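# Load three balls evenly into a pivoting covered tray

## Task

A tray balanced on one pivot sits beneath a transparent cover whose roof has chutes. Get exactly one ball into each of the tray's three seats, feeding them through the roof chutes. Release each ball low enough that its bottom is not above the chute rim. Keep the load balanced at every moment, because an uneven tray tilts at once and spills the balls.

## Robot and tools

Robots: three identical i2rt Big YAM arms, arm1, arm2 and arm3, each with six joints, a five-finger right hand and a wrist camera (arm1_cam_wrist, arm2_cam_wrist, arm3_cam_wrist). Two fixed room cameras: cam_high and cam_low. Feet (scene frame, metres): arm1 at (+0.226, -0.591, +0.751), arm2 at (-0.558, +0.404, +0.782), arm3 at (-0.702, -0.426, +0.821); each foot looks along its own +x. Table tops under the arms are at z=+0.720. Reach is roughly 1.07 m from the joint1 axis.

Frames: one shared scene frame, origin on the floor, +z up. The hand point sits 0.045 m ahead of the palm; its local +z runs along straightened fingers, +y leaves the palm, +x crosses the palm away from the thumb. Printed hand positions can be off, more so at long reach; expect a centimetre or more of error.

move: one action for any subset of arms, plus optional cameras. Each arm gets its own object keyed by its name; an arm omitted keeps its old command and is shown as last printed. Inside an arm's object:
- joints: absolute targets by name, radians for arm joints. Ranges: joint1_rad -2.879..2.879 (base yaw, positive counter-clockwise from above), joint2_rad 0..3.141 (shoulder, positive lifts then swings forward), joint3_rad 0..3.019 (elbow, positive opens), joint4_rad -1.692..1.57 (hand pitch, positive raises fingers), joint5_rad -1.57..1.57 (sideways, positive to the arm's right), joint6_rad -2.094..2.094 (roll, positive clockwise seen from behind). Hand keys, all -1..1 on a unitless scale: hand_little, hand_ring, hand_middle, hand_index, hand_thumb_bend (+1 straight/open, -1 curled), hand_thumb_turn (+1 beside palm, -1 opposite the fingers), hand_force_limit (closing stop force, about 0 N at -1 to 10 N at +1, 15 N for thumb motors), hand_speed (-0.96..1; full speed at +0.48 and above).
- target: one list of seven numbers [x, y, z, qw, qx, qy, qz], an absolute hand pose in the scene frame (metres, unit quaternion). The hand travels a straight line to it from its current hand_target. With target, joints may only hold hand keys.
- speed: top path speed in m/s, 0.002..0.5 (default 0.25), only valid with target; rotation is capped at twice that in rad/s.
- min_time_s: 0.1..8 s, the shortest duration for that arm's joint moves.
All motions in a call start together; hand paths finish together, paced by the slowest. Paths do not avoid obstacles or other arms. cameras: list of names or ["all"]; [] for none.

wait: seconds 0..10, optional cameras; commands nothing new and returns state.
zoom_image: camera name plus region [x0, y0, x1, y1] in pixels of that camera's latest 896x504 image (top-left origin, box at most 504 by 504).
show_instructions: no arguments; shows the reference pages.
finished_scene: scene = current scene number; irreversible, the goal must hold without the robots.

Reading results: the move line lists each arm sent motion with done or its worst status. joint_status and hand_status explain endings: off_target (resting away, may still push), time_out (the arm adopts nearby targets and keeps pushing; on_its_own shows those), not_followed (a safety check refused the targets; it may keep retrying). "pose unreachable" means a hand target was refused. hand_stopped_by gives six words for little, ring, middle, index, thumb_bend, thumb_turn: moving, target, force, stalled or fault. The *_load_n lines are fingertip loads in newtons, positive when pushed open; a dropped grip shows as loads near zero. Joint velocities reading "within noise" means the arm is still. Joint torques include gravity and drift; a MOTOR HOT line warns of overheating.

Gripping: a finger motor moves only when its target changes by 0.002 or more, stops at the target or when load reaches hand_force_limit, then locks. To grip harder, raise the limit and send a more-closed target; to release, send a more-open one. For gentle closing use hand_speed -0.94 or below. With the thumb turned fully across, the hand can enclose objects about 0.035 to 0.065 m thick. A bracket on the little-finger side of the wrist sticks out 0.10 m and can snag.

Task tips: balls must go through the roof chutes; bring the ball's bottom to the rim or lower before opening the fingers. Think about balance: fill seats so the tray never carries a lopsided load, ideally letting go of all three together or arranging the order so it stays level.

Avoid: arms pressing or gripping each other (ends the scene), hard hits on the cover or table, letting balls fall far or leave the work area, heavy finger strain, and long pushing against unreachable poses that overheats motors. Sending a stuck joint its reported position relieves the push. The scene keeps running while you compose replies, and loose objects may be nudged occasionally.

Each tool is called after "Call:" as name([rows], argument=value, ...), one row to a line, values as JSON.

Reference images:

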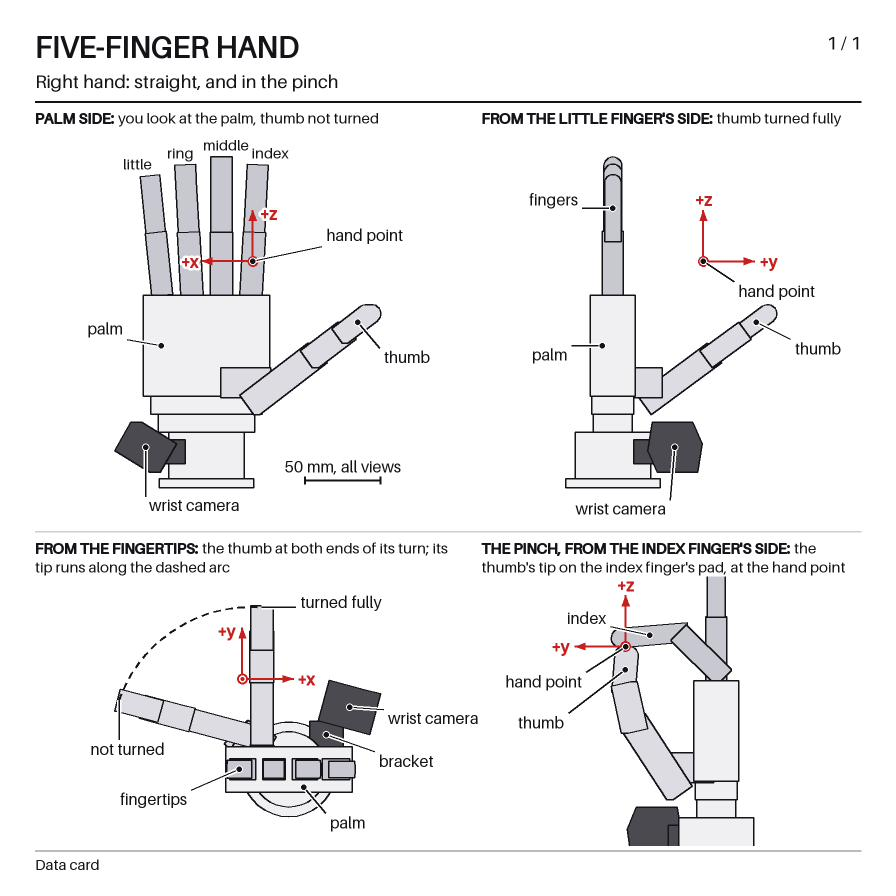

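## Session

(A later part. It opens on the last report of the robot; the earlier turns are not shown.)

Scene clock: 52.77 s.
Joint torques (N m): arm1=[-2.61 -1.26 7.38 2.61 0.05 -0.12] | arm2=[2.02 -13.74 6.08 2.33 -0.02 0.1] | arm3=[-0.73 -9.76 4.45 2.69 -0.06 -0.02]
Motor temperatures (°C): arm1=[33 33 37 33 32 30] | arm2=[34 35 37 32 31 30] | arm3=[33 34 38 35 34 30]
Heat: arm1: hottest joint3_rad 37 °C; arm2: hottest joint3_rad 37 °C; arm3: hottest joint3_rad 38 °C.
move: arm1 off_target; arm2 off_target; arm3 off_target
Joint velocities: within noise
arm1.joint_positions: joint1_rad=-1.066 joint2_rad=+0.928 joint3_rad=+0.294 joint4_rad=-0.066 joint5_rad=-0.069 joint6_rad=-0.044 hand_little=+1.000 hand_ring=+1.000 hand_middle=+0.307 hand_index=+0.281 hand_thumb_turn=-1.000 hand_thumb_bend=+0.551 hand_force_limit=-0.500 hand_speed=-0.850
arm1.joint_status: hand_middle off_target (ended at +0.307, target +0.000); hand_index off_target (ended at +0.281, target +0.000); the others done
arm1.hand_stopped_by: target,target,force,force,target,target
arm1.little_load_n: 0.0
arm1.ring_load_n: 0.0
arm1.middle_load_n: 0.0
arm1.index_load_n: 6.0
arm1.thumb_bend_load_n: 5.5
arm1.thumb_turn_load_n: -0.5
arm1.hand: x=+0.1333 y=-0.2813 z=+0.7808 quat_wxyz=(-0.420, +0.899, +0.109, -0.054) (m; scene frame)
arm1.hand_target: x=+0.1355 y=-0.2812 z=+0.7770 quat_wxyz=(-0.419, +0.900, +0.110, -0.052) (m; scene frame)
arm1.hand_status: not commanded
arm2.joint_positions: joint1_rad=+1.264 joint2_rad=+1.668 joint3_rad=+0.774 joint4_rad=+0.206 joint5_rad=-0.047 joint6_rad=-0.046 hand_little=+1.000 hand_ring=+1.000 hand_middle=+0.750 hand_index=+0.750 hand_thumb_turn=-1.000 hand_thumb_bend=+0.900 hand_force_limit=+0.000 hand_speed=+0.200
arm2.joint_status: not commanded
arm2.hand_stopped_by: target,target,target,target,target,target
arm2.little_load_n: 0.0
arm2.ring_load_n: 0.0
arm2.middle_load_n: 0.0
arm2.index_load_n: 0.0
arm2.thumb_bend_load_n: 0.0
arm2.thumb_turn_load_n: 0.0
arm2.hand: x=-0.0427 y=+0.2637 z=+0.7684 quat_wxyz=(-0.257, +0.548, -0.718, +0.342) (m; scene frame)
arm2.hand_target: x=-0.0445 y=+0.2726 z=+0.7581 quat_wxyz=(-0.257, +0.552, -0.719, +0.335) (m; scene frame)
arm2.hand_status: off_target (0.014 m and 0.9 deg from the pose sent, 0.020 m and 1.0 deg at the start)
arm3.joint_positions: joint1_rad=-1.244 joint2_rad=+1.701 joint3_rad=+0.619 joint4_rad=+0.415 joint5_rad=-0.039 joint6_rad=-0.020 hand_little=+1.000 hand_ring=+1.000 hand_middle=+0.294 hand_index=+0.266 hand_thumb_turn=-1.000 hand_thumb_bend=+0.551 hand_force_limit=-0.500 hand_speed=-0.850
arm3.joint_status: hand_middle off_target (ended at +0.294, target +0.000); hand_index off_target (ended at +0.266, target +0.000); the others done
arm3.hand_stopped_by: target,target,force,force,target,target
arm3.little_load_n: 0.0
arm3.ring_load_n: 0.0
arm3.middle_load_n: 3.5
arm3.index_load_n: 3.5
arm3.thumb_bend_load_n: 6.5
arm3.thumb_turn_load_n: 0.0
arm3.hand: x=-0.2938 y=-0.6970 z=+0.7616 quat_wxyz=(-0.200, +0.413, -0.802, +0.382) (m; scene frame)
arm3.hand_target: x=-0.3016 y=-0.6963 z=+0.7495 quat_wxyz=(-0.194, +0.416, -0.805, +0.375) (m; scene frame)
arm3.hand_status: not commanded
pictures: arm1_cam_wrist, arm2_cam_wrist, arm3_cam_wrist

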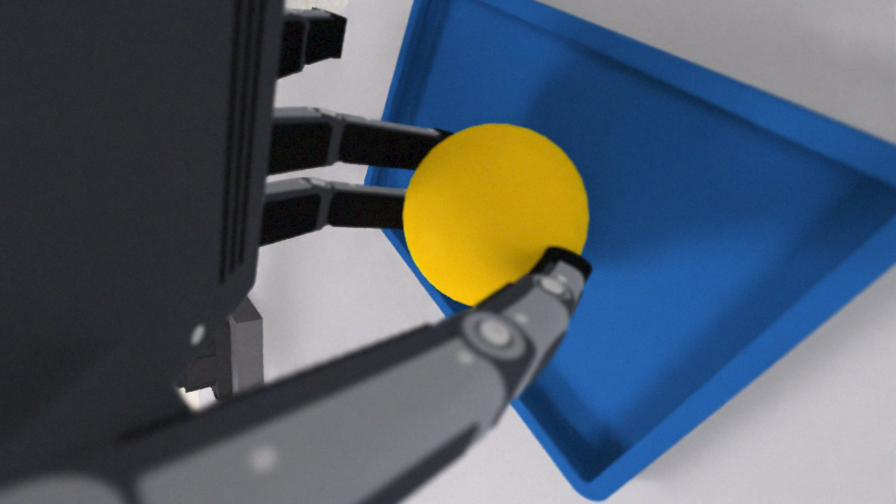

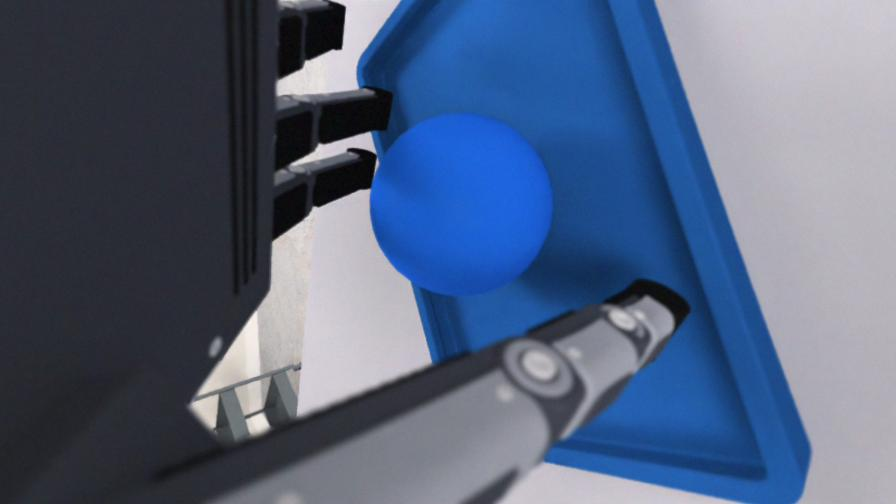

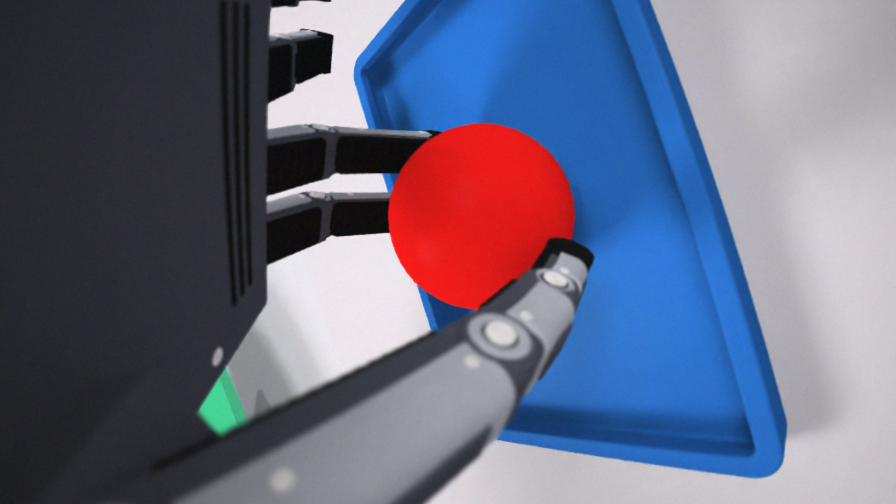

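Call:
move(arm1={"joints": {"hand_middle": -0.02, "hand_speed": -0.93, "hand_force_limit": -0.5}}, arm2={"joints": {"hand_thumb_bend": 0.55, "hand_speed": -0.4, "hand_force_limit": -0.6}}, arm3={"target": [-0.31, -0.685, 1.11, 0.1942, -0.4164, 0.805, -0.3754], "speed": 0.15}, cameras=[])

Call:
move(arm1={"target": [0.134, -0.2812, 1.13, 0.4195, -0.8996, -0.1104, 0.0515], "speed": 0.15}, arm2={"joints": {"hand_index": 0.0, "hand_middle": 0.0, "hand_speed": -0.85, "hand_force_limit": -0.5}}, arm3={"joints": {"joint1_rad": 0.145}, "min_time_s": 4}, cameras=["arm1_cam_wrist", "arm2_cam_wrist", "arm3_cam_wrist"])

Scene clock: 61.23 s.
Joint torques (N m): arm1=[-2.67 -1.32 7.08 2.4 0.02 -0.09] | arm2=[2.2 -13.92 6.09 2.36 -0.03 0.12] | arm3=[-0.03 -8.88 14.46 1.69 0.21 0.03]
Motor temperatures (°C): arm1=[33 33 38 33 32 30] | arm2=[34 35 37 32 31 30] | arm3=[33 34 38 35 34 30]
Heat: arm1: hottest joint3_rad 38 °C; arm2: hottest joint3_rad 37 °C; arm3: hottest joint3_rad 38 °C.
move: arm1 off_target; arm2 done; arm3 off_target
Joint velocities: within noise
arm1.joint_positions: joint1_rad=-1.066 joint2_rad=+0.928 joint3_rad=+0.294 joint4_rad=-0.066 joint5_rad=-0.069 joint6_rad=-0.044 hand_little=+1.000 hand_ring=+1.000 hand_middle=+0.295 hand_index=+0.281 hand_thumb_turn=-1.000 hand_thumb_bend=+0.552 hand_force_limit=-0.500 hand_speed=-0.930
arm1.joint_status: hand_middle off_target (ended at +0.295, target -0.020); the others done
arm1.hand_stopped_by: target,target,force,force,target,target
arm1.little_load_n: 0.0
arm1.ring_load_n: 0.0
arm1.middle_load_n: 4.5
arm1.index_load_n: 4.0
arm1.thumb_bend_load_n: 7.5
arm1.thumb_turn_load_n: 0.0
arm1.hand: x=+0.1333 y=-0.2813 z=+0.7808 quat_wxyz=(-0.420, +0.899, +0.109, -0.054) (m; scene frame)
arm1.hand_target: x=+0.1355 y=-0.2812 z=+0.7770 quat_wxyz=(-0.419, +0.900, +0.110, -0.052) (m; scene frame)
arm1.hand_status: not commanded
arm2.joint_positions: joint1_rad=+1.264 joint2_rad=+1.668 joint3_rad=+0.774 joint4_rad=+0.206 joint5_rad=-0.047 joint6_rad=-0.046 hand_little=+1.000 hand_ring=+1.000 hand_middle=+0.750 hand_index=+0.750 hand_thumb_turn=-1.000 hand_thumb_bend=+0.550 hand_force_limit=-0.600 hand_speed=-0.400
arm2.joint_status: all done
arm2.hand_stopped_by: target,target,target,target,target,target
arm2.little_load_n: 0.0
arm2.ring_load_n: 0.0
arm2.middle_load_n: 0.0
arm2.index_load_n: 0.0
arm2.thumb_bend_load_n: 0.0
arm2.thumb_turn_load_n: 0.0
arm2.hand: x=-0.0427 y=+0.2637 z=+0.7684 quat_wxyz=(-0.257, +0.548, -0.719, +0.342) (m; scene frame)
arm2.hand_target: x=-0.0445 y=+0.2726 z=+0.7581 quat_wxyz=(-0.257, +0.552, -0.719, +0.335) (m; scene frame)
arm2.hand_status: not commanded
arm3.joint_positions: joint1_rad=-1.244 joint2_rad=+1.120 joint3_rad=+1.061 joint4_rad=-0.711 joint5_rad=-0.039 joint6_rad=-0.021 hand_little=+1.000 hand_ring=+1.000 hand_middle=+0.294 hand_index=+0.266 hand_thumb_turn=-1.000 hand_thumb_bend=+0.551 hand_force_limit=-0.500 hand_speed=-0.850
arm3.joint_status: not commanded
arm3.hand_stopped_by: target,target,force,force,target,target
arm3.little_load_n: 0.0
arm3.ring_load_n: 0.0
arm3.middle_load_n: 3.0
arm3.index_load_n: 3.5
arm3.thumb_bend_load_n: 6.5
arm3.thumb_turn_load_n: 0.0
arm3.hand: x=-0.3226 y=-0.6735 z=+1.0646 quat_wxyz=(-0.180, +0.422, -0.821, +0.340) (m; scene frame)
arm3.hand_target: x=-0.3122 y=-0.6834 z=+1.1096 quat_wxyz=(-0.194, +0.416, -0.805, +0.376) (m; scene frame)
arm3.hand_status: off_target (0.049 m and 4.8 deg from the pose sent, 0.349 m and 1.1 deg at the start)
pictures: none
No camera images: "cameras" was empty.

Scene clock: 65.67 s.
Joint torques (N m): arm1=[-2.37 -1.26 15.39 1.43 -0.06 -0.09] | arm2=[1.96 -13.68 6.02 2.28 -0.02 0.1] | arm3=[0.73 -8.76 14.46 1.73 0.11 0.03]
Motor temperatures (°C): arm1=[33 33 39 33 32 30] | arm2=[34 35 37 32 31 30] | arm3=[33 34 39 35 34 30]
Heat: arm1: hottest joint3_rad 39 °C; arm2: hottest joint3_rad 37 °C; arm3: hottest joint3_rad 39 °C.
move: arm1 off_target; arm2 off_target; arm3 done
Joint velocities: within noise
arm1.joint_positions: joint1_rad=-1.068 joint2_rad=+0.786 joint3_rad=+1.119 joint4_rad=-1.098 joint5_rad=-0.069 joint6_rad=-0.047 hand_little=+1.000 hand_ring=+1.000 hand_middle=+0.295 hand_index=+0.281 hand_thumb_turn=-1.000 hand_thumb_bend=+0.552 hand_force_limit=-0.500 hand_speed=-0.930
arm1.joint_status: not commanded
arm1.hand_stopped_by: target,target,force,force,target,target
arm1.little_load_n: 0.0
arm1.ring_load_n: 0.0
arm1.middle_load_n: 4.5
arm1.index_load_n: 4.0
arm1.thumb_bend_load_n: 7.5
arm1.thumb_turn_load_n: 0.0
arm1.hand: x=+0.1336 y=-0.2899 z=+1.0938 quat_wxyz=(-0.390, +0.913, +0.110, -0.051) (m; scene frame)
arm1.hand_target: x=+0.1342 y=-0.2829 z=+1.1292 quat_wxyz=(-0.420, +0.899, +0.110, -0.051) (m; scene frame)
arm1.hand_status: off_target (0.037 m and 3.7 deg from the pose sent, 0.349 m and 0.3 deg at the start)
arm2.joint_positions: joint1_rad=+1.264 joint2_rad=+1.668 joint3_rad=+0.774 joint4_rad=+0.208 joint5_rad=-0.047 joint6_rad=-0.045 hand_little=+1.000 hand_ring=+1.000 hand_middle=+0.294 hand_index=+0.294 hand_thumb_turn=-1.000 hand_thumb_bend=+0.552 hand_force_limit=-0.500 hand_speed=-0.850
arm2.joint_status: hand_middle off_target (ended at +0.294, target +0.000); hand_index off_target (ended at +0.294, target +0.000); the others done
arm2.hand_stopped_by: target,target,force,force,target,target
arm2.little_load_n: 0.0
arm2.ring_load_n: 0.0
arm2.middle_load_n: 3.0
arm2.index_load_n: 3.0
arm2.thumb_bend_load_n: 6.5
arm2.thumb_turn_load_n: 0.5
arm2.hand: x=-0.0422 y=+0.2636 z=+0.7688 quat_wxyz=(-0.258, +0.548, -0.718, +0.343) (m; scene frame)
arm2.hand_target: x=-0.0445 y=+0.2726 z=+0.7581 quat_wxyz=(-0.257, +0.552, -0.719, +0.335) (m; scene frame)
arm2.hand_status: not commanded
arm3.joint_positions: joint1_rad=+0.141 joint2_rad=+1.120 joint3_rad=+1.061 joint4_rad=-0.711 joint5_rad=-0.037 joint6_rad=-0.021 hand_little=+1.000 hand_ring=+1.000 hand_middle=+0.294 hand_index=+0.266 hand_thumb_turn=-1.000 hand_thumb_bend=+0.551 hand_force_limit=-0.500 hand_speed=-0.850
arm3.joint_status: all done
arm3.hand_stopped_by: target,target,force,force,target,target
arm3.little_load_n: 0.0
arm3.ring_load_n: 0.0
arm3.middle_load_n: 3.0
arm3.index_load_n: 4.0
arm3.thumb_bend_load_n: 6.5
arm3.thumb_turn_load_n: 0.0
arm3.hand: x=-0.3874 y=-0.1027 z=+1.0683 quat_wxyz=(-0.361, +0.846, -0.365, +0.143) (m; scene frame)
arm3.hand_target: x=-0.3779 y=-0.0928 z=+1.1135 quat_wxyz=(-0.396, +0.832, -0.354, +0.159) (m; scene frame)
arm3.hand_status: not commanded
pictures: arm1_cam_wrist, arm2_cam_wrist, arm3_cam_wrist

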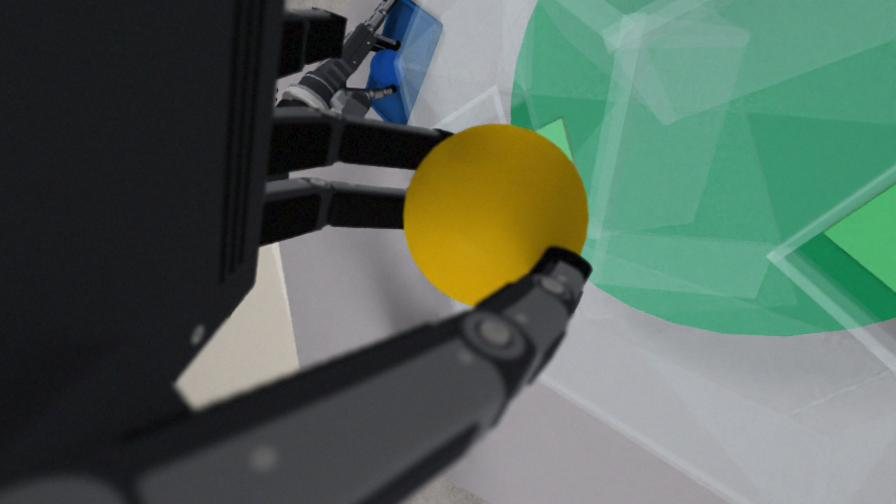

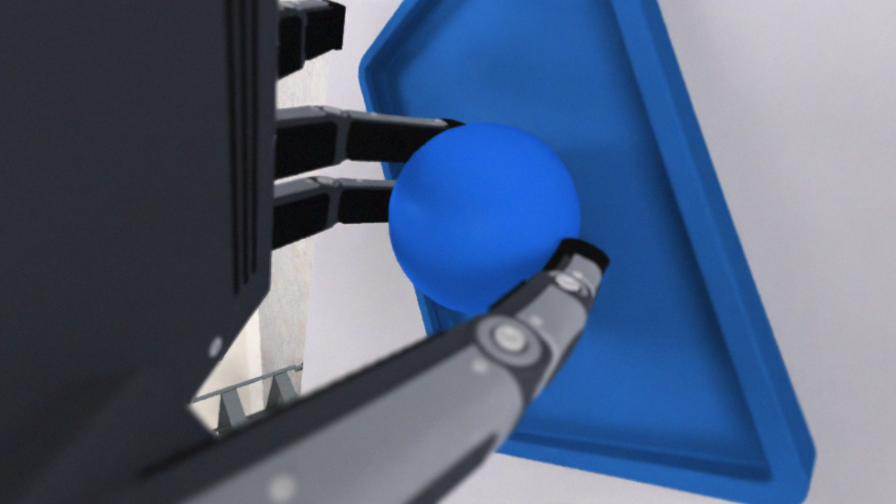

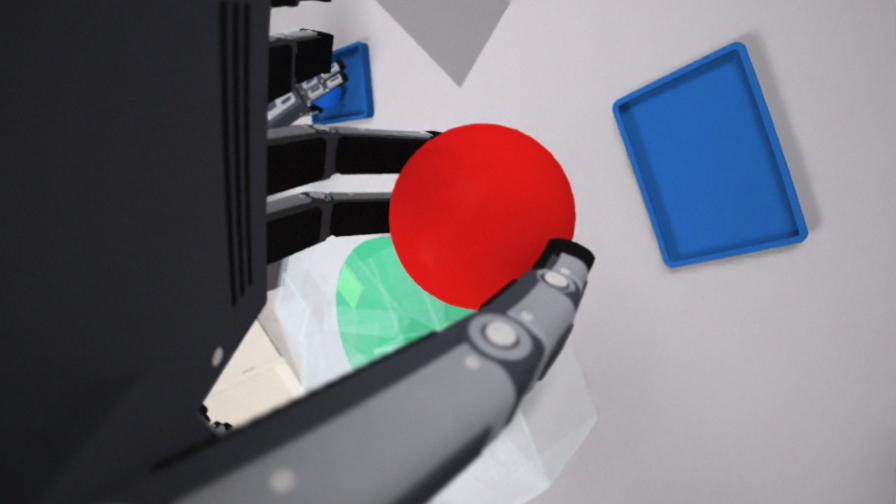

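Call:
move(arm1={"joints": {"joint1_rad": -0.40}, "min_time_s": 3}, arm2={"target": [-0.08, 0.275, 1.12, 0.2573, -0.5517, 0.719, -0.3353], "speed": 0.15}, arm3={"target": [-0.4496, -0.2016, 0.9713, 0.386, -0.8277, 0.3693, -0.1722], "speed": 0.1}, cameras=["cam_low"])

Scene clock: 81.27 s.
Joint torques (N m): arm1=[-1.14 -1.26 15.3 1.54 -0.01 -0.07] | arm2=[0.09 -12.92 14.82 1.48 -0.2 -0.02] | arm3=[-0.56 -3.84 8.59 3.06 -0.15 0]
Motor temperatures (°C): arm1=[33 33 43 33 32 30] | arm2=[34 35 38 32 31 30] | arm3=[33 34 41 35 34 30]
Heat: arm1: hottest joint3_rad 43 °C; arm2: hottest joint3_rad 38 °C; arm3: hottest joint3_rad 41 °C.
move: arm1 done; arm2 off_target; arm3 off_target
Joint velocities: within noise
arm1.joint_positions: joint1_rad=-0.407 joint2_rad=+0.786 joint3_rad=+1.119 joint4_rad=-1.098 joint5_rad=-0.071 joint6_rad=-0.048 hand_little=+1.000 hand_ring=+1.000 hand_middle=+0.295 hand_index=+0.281 hand_thumb_turn=-1.000 hand_thumb_bend=+0.552 hand_force_limit=-0.500 hand_speed=-0.930
arm1.joint_status: all done
arm1.hand_stopped_by: target,target,force,force,target,target
arm1.little_load_n: 0.0
arm1.ring_load_n: 0.0
arm1.middle_load_n: 4.5
arm1.index_load_n: 4.0
arm1.thumb_bend_load_n: 7.5
arm1.thumb_turn_load_n: 0.0
arm1.hand: x=-0.0329 y=-0.4091 z=+1.0926 quat_wxyz=(-0.350, +0.828, +0.401, -0.175) (m; scene frame)
arm1.hand_target: x=-0.0392 y=-0.4065 z=+1.1279 quat_wxyz=(-0.377, +0.813, +0.402, -0.187) (m; scene frame)
arm1.hand_status: not commanded
arm2.joint_positions: joint1_rad=+1.264 joint2_rad=+1.212 joint3_rad=+1.259 joint4_rad=-0.821 joint5_rad=-0.060 joint6_rad=-0.047 hand_little=+1.000 hand_ring=+1.000 hand_middle=+0.294 hand_index=+0.294 hand_thumb_turn=-1.000 hand_thumb_bend=+0.552 hand_force_limit=-0.500 hand_speed=-0.850
arm2.joint_status: not commanded
arm2.hand_stopped_by: target,target,force,force,target,target
arm2.little_load_n: 0.0
arm2.ring_load_n: 0.0
arm2.middle_load_n: 2.5
arm2.index_load_n: 3.0
arm2.thumb_bend_load_n: 7.0
arm2.thumb_turn_load_n: 0.5
arm2.hand: x=-0.0905 y=+0.2829 z=+1.0789 quat_wxyz=(-0.240, +0.560, -0.731, +0.306) (m; scene frame)
arm2.hand_target: x=-0.0822 y=+0.2757 z=+1.1196 quat_wxyz=(-0.257, +0.552, -0.719, +0.336) (m; scene frame)
arm2.hand_status: off_target (0.043 m and 4.3 deg from the pose sent, 0.353 m and 1.0 deg at the start)
arm3.joint_positions: joint1_rad=+0.032 joint2_rad=+0.787 joint3_rad=+0.583 joint4_rad=-0.533 joint5_rad=-0.083 joint6_rad=-0.080 hand_little=+1.000 hand_ring=+1.000 hand_middle=+0.294 hand_index=+0.266 hand_thumb_turn=-1.000 hand_thumb_bend=+0.551 hand_force_limit=-0.500 hand_speed=-0.850
arm3.joint_status: not commanded
arm3.hand_stopped_by: target,target,force,force,target,target
arm3.little_load_n: 0.0
arm3.ring_load_n: 0.0
arm3.middle_load_n: 3.0
arm3.index_load_n: 4.0
arm3.thumb_bend_load_n: 7.0
arm3.thumb_turn_load_n: 0.0
arm3.hand: x=-0.4543 y=-0.2016 z=+0.9639 quat_wxyz=(-0.370, +0.835, -0.374, +0.161) (m; scene frame)
arm3.hand_target: x=-0.4497 y=-0.2016 z=+0.9713 quat_wxyz=(-0.386, +0.828, -0.369, +0.172) (m; scene frame)
arm3.hand_status: off_target (0.009 m and 2.4 deg from the pose sent, 0.152 m and 4.9 deg at the start)
pictures: cam_low

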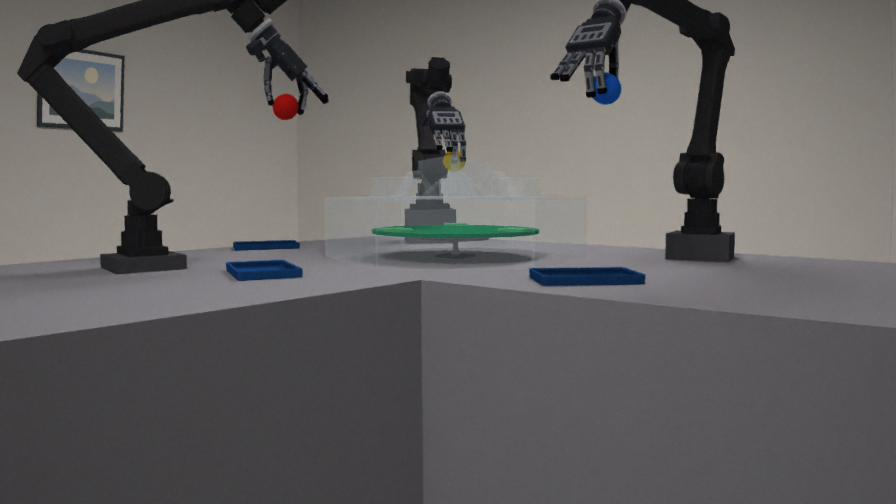

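Call:
move(arm1={"target": [-0.1967, -0.2205, 1.006, 0.3868, -0.8295, -0.365, 0.1702], "speed": 0.1}, arm2={"joints": {"joint1_rad": 0.607}, "min_time_s": 2.5}, cameras=[])

Call:
move(arm2={"target": [-0.295, 0.0193, 0.978, 0.1207, -0.2589, 0.8685, -0.405], "speed": 0.1}, cameras=["all"])

Call:
zoom_image(camera="arm1_cam_wrist", region=[480, 0, 780, 340])

Call:
zoom_image(camera="arm2_cam_wrist", region=[480, 0, 780, 340])

Call:
zoom_image(camera="arm3_cam_wrist", region=[480, 0, 780, 340])

Call:
zoom_image(camera="cam_low", region=[340, 110, 560, 220])

Scene clock: 89.73 s.
Joint torques (N m): arm1=[-2.78 -8.29 15.62 2.45 0.2 0.12] | arm2=[0.03 -12.81 14.79 1.47 -0.17 -0.03] | arm3=[-0.67 -3.78 8.59 3.06 -0.15 0]
Motor temperatures (°C): arm1=[33 33 44 33 32 30] | arm2=[34 36 38 32 31 30] | arm3=[33 34 42 35 34 30]
Heat: arm1: hottest joint3_rad 44 °C; arm2: hottest joint3_rad 38 °C; arm3: hottest joint3_rad 42 °C.
move: arm1 off_target; arm2 done
Joint velocities: within noise
arm1.joint_positions: joint1_rad=-0.439 joint2_rad=+1.356 joint3_rad=+1.186 joint4_rad=-0.614 joint5_rad=-0.041 joint6_rad=-0.036 hand_little=+1.000 hand_ring=+1.000 hand_middle=+0.295 hand_index=+0.280 hand_thumb_turn=-1.000 hand_thumb_bend=+0.552 hand_force_limit=-0.500 hand_speed=-0.930
arm1.joint_status: not commanded
arm1.hand_stopped_by: target,target,force,force,target,target
arm1.little_load_n: 0.0
arm1.ring_load_n: 0.0
arm1.middle_load_n: 4.5
arm1.index_load_n: 4.0
arm1.thumb_bend_load_n: 7.5
arm1.thumb_turn_load_n: 0.0
arm1.hand: x=-0.1769 y=-0.2438 z=+0.9681 quat_wxyz=(-0.350, +0.843, +0.378, -0.156) (m; scene frame)
arm1.hand_target: x=-0.1940 y=-0.2229 z=+1.0065 quat_wxyz=(-0.387, +0.829, +0.365, -0.170) (m; scene frame)
arm1.hand_status: off_target (0.049 m and 5.0 deg from the pose sent, 0.264 m and 5.9 deg at the start)
arm2.joint_positions: joint1_rad=+0.618 joint2_rad=+1.212 joint3_rad=+1.259 joint4_rad=-0.821 joint5_rad=-0.061 joint6_rad=-0.048 hand_little=+1.000 hand_ring=+1.000 hand_middle=+0.294 hand_index=+0.294 hand_thumb_turn=-1.000 hand_thumb_bend=+0.552 hand_force_limit=-0.500 hand_speed=-0.850
arm2.joint_status: all done
arm2.hand_stopped_by: target,target,force,force,target,target
arm2.little_load_n: 0.0
arm2.ring_load_n: 0.0
arm2.middle_load_n: 3.0
arm2.index_load_n: 3.0
arm2.thumb_bend_load_n: 6.5
arm2.thumb_turn_load_n: 0.0
arm2.hand: x=-0.2578 y=+0.0262 z=+1.0789 quat_wxyz=(-0.131, +0.300, -0.871, +0.366) (m; scene frame)
arm2.hand_target: x=-0.2564 y=+0.0147 z=+1.1196 quat_wxyz=(-0.137, +0.294, -0.857, +0.400) (m; scene frame)
arm2.hand_status: not commanded
arm3: as last shown
arm3.index_load_n: 3.5
pictures: none
No camera images: "cameras" was empty.

Scene clock: 91.97 s.
Joint torques (N m): arm1=[-2.9 -8.41 15.64 2.7 0.2 0.1] | arm2=[-0.38 -12.57 9.37 2.52 -0.08 0.12] | arm3=[-0.62 -3.78 8.58 3.06 -0.15 0]
Motor temperatures (°C): arm1=[33 33 45 33 32 30] | arm2=[34 36 39 32 31 30] | arm3=[33 34 42 35 34 30]
Heat: arm1: hottest joint3_rad 45 °C; arm2: hottest joint3_rad 39 °C; arm3: hottest joint3_rad 42 °C.
move: arm2 off_target
Joint velocities: within noise
arm1, arm3: as last shown
arm2.joint_positions: joint1_rad=+0.564 joint2_rad=+1.170 joint3_rad=+0.915 joint4_rad=-0.485 joint5_rad=-0.046 joint6_rad=-0.048 hand_little=+1.000 hand_ring=+1.000 hand_middle=+0.294 hand_index=+0.294 hand_thumb_turn=-1.000 hand_thumb_bend=+0.552 hand_force_limit=-0.500 hand_speed=-0.850
arm2.joint_status: not commanded
arm2.hand_stopped_by: target,target,force,force,target,target
arm2.little_load_n: 0.0
arm2.ring_load_n: 0.0
arm2.middle_load_n: 3.0
arm2.index_load_n: 3.0
arm2.thumb_bend_load_n: 7.0
arm2.thumb_turn_load_n: 0.5
arm2.hand: x=-0.2911 y=+0.0258 z=+0.9661 quat_wxyz=(-0.118, +0.272, -0.873, +0.387) (m; scene frame)
arm2.hand_target: x=-0.2951 y=+0.0194 z=+0.9782 quat_wxyz=(-0.121, +0.259, -0.869, +0.405) (m; scene frame)
arm2.hand_status: off_target (0.014 m and 2.6 deg from the pose sent, 0.108 m and 6.6 deg at the start)
arm3.thumb_bend_load_n: 6.5
pictures: arm1_cam_wrist, arm2_cam_wrist, arm3_cam_wrist, cam_high, cam_low

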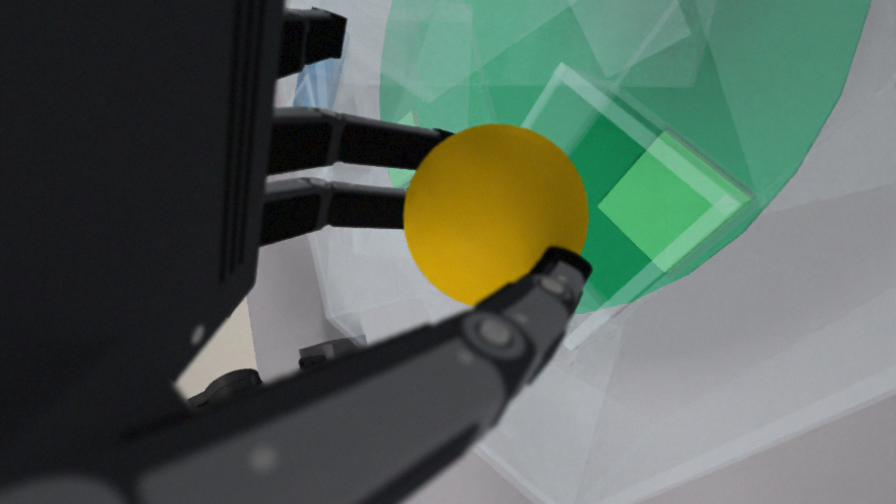

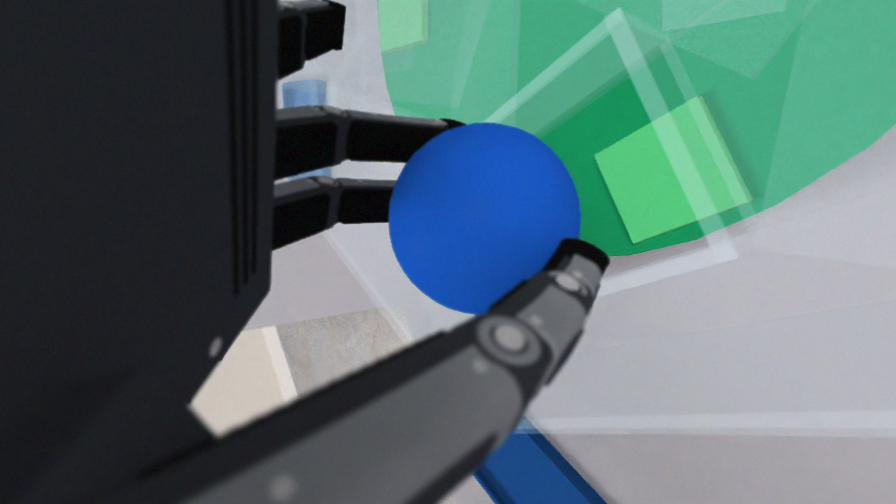

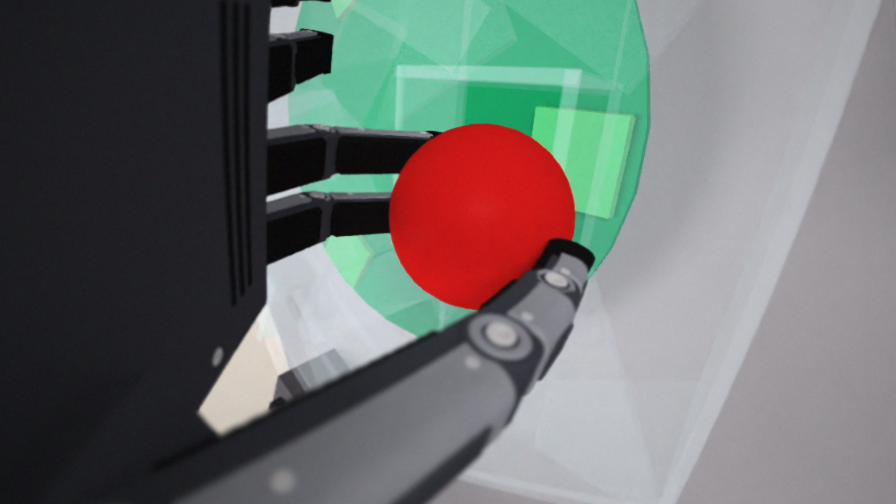

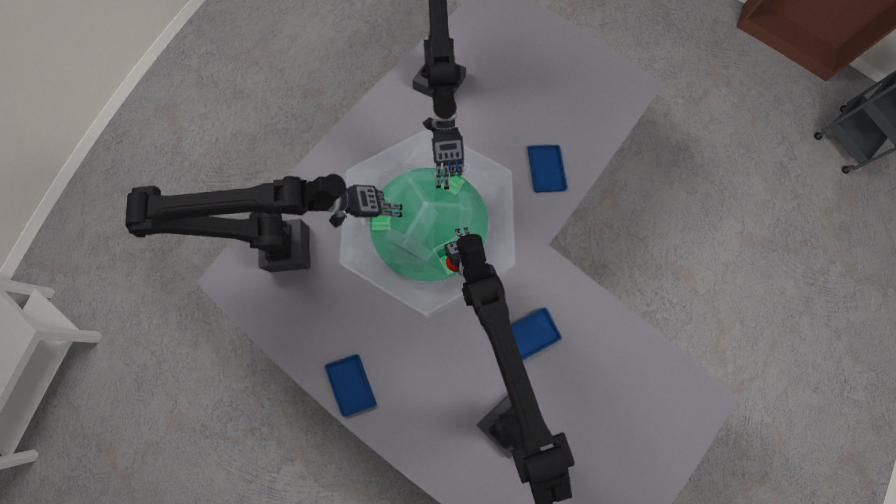

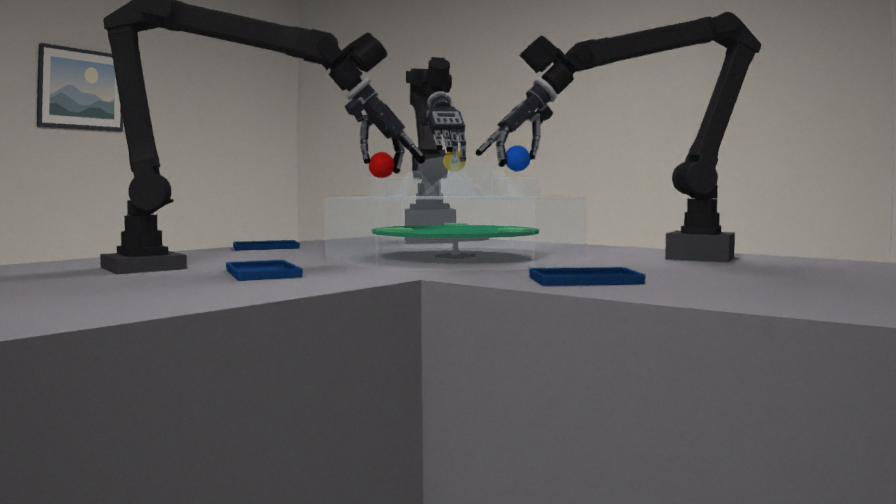

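Scaled by 1.482 from the camera's 896x504 image, which has a finer 1280x720 frame.

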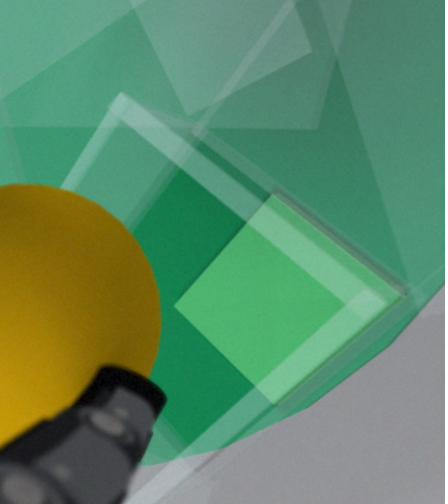

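Scaled by 1.482 from the camera's 896x504 image, which has a finer 1280x720 frame.

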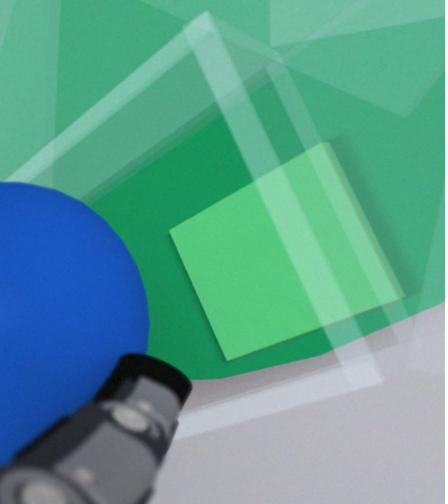

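Scaled by 1.482 from the camera's 896x504 image, which has a finer 1280x720 frame.

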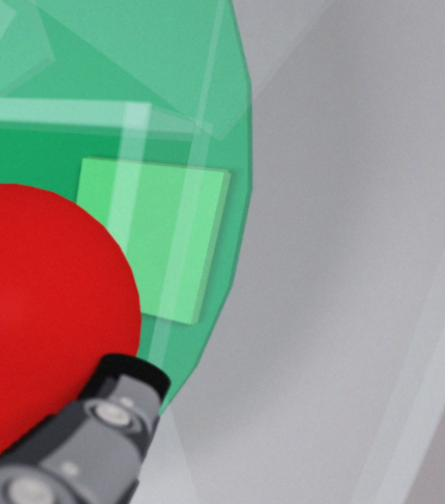

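Scaled by 2.291 from the camera's 896x504 image, which has a finer 1280x720 frame.

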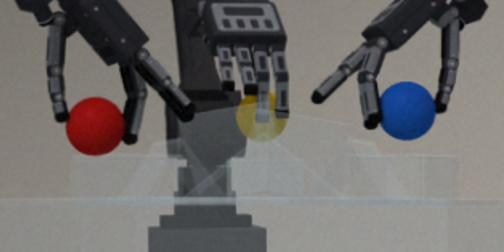

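Call:
move(arm1={"target": [-0.190, -0.2229, 1.048, 0.3868, -0.8295, -0.365, 0.1702], "speed": 0.08}, arm2={"target": [-0.3005, 0.0140, 0.947, 0.1207, -0.2589, 0.8685, -0.405], "speed": 0.05}, arm3={"target": [-0.4516, -0.2012, 0.937, 0.386, -0.8277, 0.3693, -0.1722], "speed": 0.05}, cameras=["all"])

Call:
zoom_image(camera="arm1_cam_wrist", region=[480, 0, 780, 340])

Call:
zoom_image(camera="arm2_cam_wrist", region=[480, 0, 780, 340])

Call:
zoom_image(camera="arm3_cam_wrist", region=[380, 0, 720, 340])

Call:
zoom_image(camera="cam_low", region=[360, 130, 540, 220])

Scene clock: 114.67 s.
Joint torques (N m): arm1=[-2.73 -9.64 15.79 1.46 0.02 0.04] | arm2=[-0.5 -9.58 9.11 2.59 -0.18 -0.01] | arm3=[-0.21 -1.14 8.46 3.1 -0.01 0.03]
Motor temperatures (°C): arm1=[33 33 48 33 32 30] | arm2=[34 36 40 32 31 30] | arm3=[33 34 42 35 34 30]
Heat: arm1: hottest joint3_rad 48 °C; arm2: hottest joint3_rad 40 °C; arm3: hottest joint3_rad 42 °C.
move: arm1 off_target; arm2 done; arm3 done
Joint velocities: within noise
arm1.joint_positions: joint1_rad=-0.446 joint2_rad=+1.356 joint3_rad=+1.271 joint4_rad=-0.696 joint5_rad=-0.041 joint6_rad=-0.036 hand_little=+1.000 hand_ring=+1.000 hand_middle=+0.295 hand_index=+0.280 hand_thumb_turn=-1.000 hand_thumb_bend=+0.552 hand_force_limit=-0.500 hand_speed=-0.930
arm1.joint_status: not commanded
arm1.hand_stopped_by: target,target,force,force,target,target
arm1.little_load_n: 0.0
arm1.ring_load_n: 0.0
arm1.middle_load_n: 4.5
arm1.index_load_n: 4.0
arm1.thumb_bend_load_n: 7.5
arm1.thumb_turn_load_n: 0.0
arm1.hand: x=-0.1782 y=-0.2381 z=+1.0007 quat_wxyz=(-0.351, +0.844, +0.376, -0.155) (m; scene frame)
arm1.hand_target: x=-0.1877 y=-0.2250 z=+1.0478 quat_wxyz=(-0.387, +0.829, +0.365, -0.170) (m; scene frame)
arm1.hand_status: off_target (0.051 m and 4.9 deg from the pose sent, 0.083 m and 5.0 deg at the start)
arm2.joint_positions: joint1_rad=+0.543 joint2_rad=+1.170 joint3_rad=+0.855 joint4_rad=-0.394 joint5_rad=-0.059 joint6_rad=-0.048 hand_little=+1.000 hand_ring=+1.000 hand_middle=+0.294 hand_index=+0.294 hand_thumb_turn=-1.000 hand_thumb_bend=+0.552 hand_force_limit=-0.500 hand_speed=-0.850
arm2.joint_status: not commanded
arm2.hand_stopped_by: target,target,force,force,target,target
arm2.little_load_n: 0.0
arm2.ring_load_n: 0.0
arm2.middle_load_n: 2.5
arm2.index_load_n: 3.5
arm2.thumb_bend_load_n: 7.0
arm2.thumb_turn_load_n: 0.5
arm2.hand: x=-0.2966 y=+0.0217 z=+0.9493 quat_wxyz=(-0.123, +0.264, -0.869, +0.400) (m; scene frame)
arm2.hand_target: x=-0.3007 y=+0.0142 z=+0.9471 quat_wxyz=(-0.121, +0.259, -0.869, +0.405) (m; scene frame)
arm2.hand_status: done (0.009 m and 0.8 deg from the pose sent, 0.024 m and 2.7 deg at the start)
arm3.joint_positions: joint1_rad=+0.032 joint2_rad=+0.787 joint3_rad=+0.501 joint4_rad=-0.424 joint5_rad=-0.083 joint6_rad=-0.080 hand_little=+1.000 hand_ring=+1.000 hand_middle=+0.294 hand_index=+0.266 hand_thumb_turn=-1.000 hand_thumb_bend=+0.551 hand_force_limit=-0.500 hand_speed=-0.850
arm3.joint_status: not commanded
arm3.hand_stopped_by: target,target,force,force,target,target
arm3.little_load_n: 0.0
arm3.ring_load_n: 0.0
arm3.middle_load_n: 3.0
arm3.index_load_n: 3.5
arm3.thumb_bend_load_n: 6.5
arm3.thumb_turn_load_n: 0.0
arm3.hand: x=-0.4557 y=-0.2022 z=+0.9380 quat_wxyz=(-0.381, +0.830, -0.372, +0.168) (m; scene frame)
arm3.hand_target: x=-0.4518 y=-0.2013 z=+0.9370 quat_wxyz=(-0.386, +0.828, -0.369, +0.172) (m; scene frame)
arm3.hand_status: done (0.004 m and 0.8 deg from the pose sent, 0.027 m and 2.4 deg at the start)
pictures: arm1_cam_wrist, arm2_cam_wrist, arm3_cam_wrist, cam_high, cam_low

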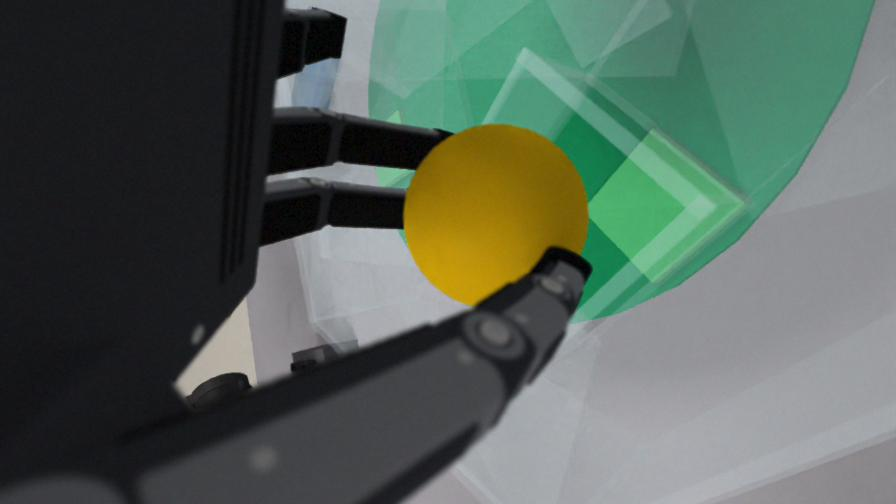

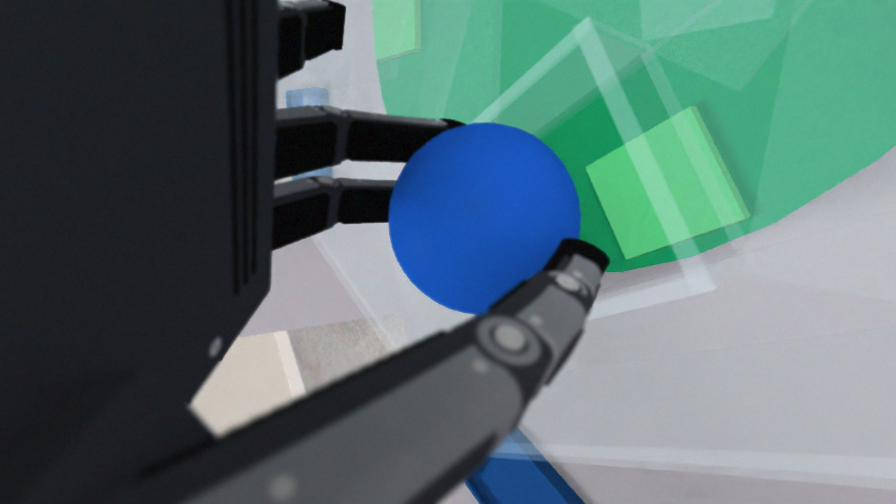

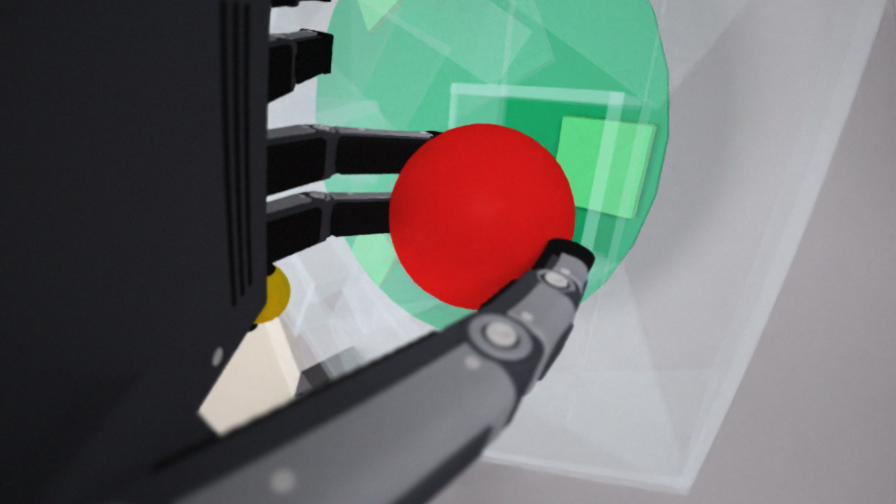

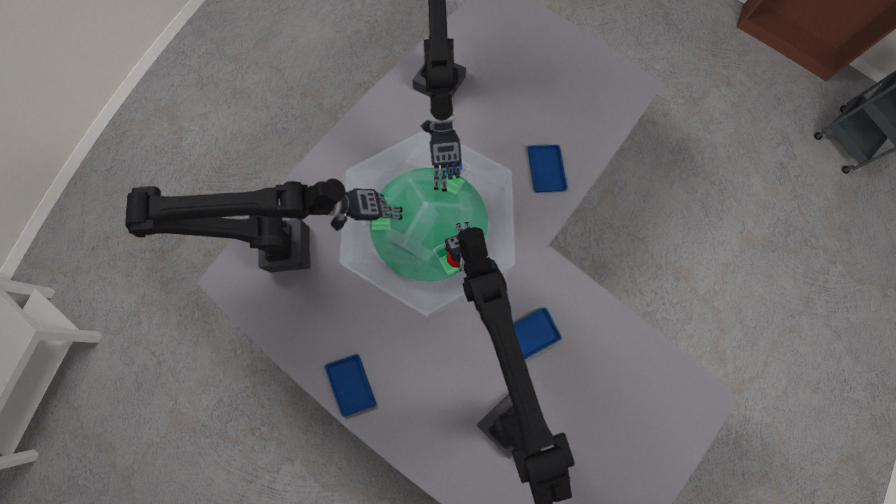

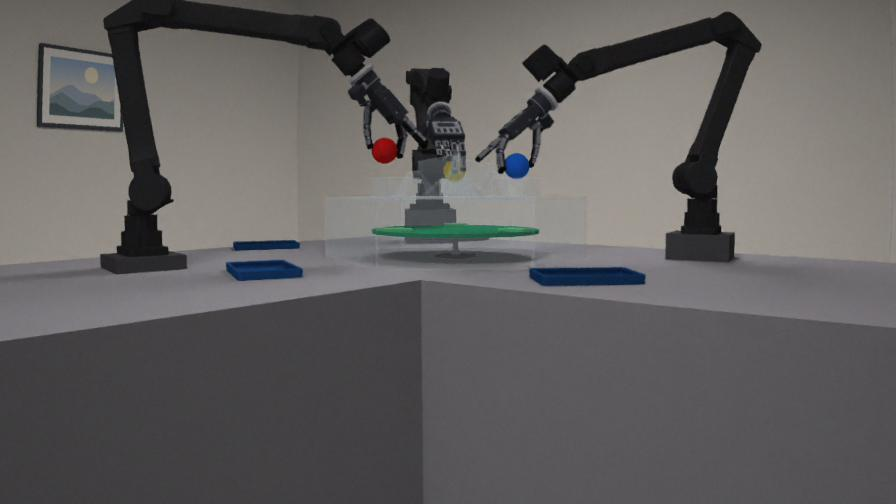

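Scaled by 1.482 from the camera's 896x504 image, which has a finer 1280x720 frame.

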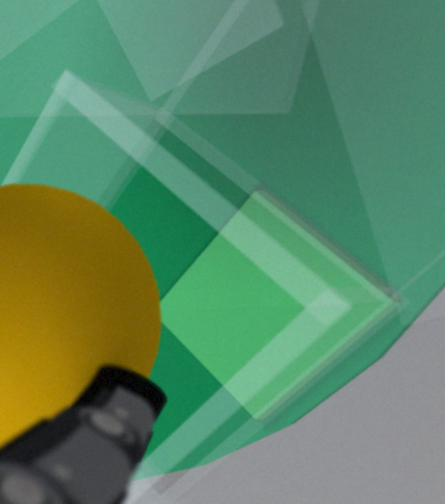

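Scaled by 1.482 from the camera's 896x504 image, which has a finer 1280x720 frame.

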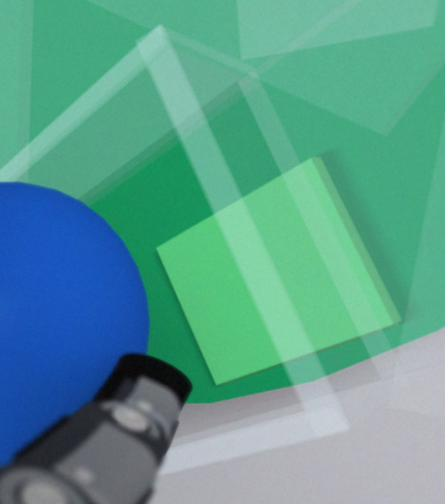

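Scaled by 1.482 from the camera's 896x504 image, which has a finer 1280x720 frame.

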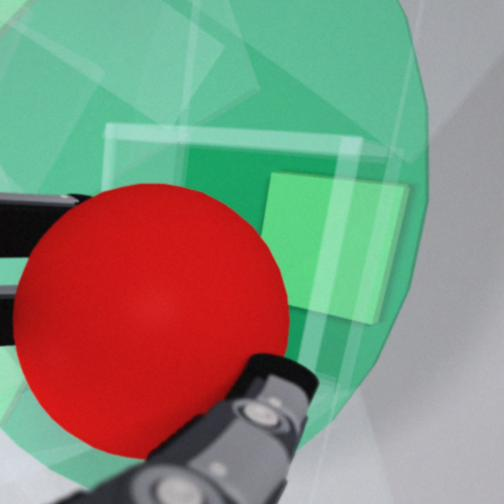

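Scaled by 2.800 from the camera's 896x504 image, which has a finer 1280x720 frame.

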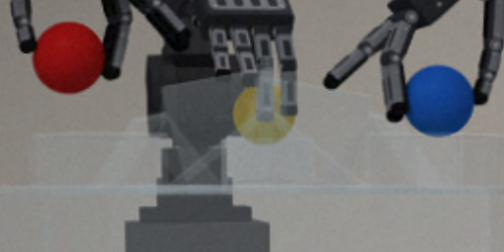

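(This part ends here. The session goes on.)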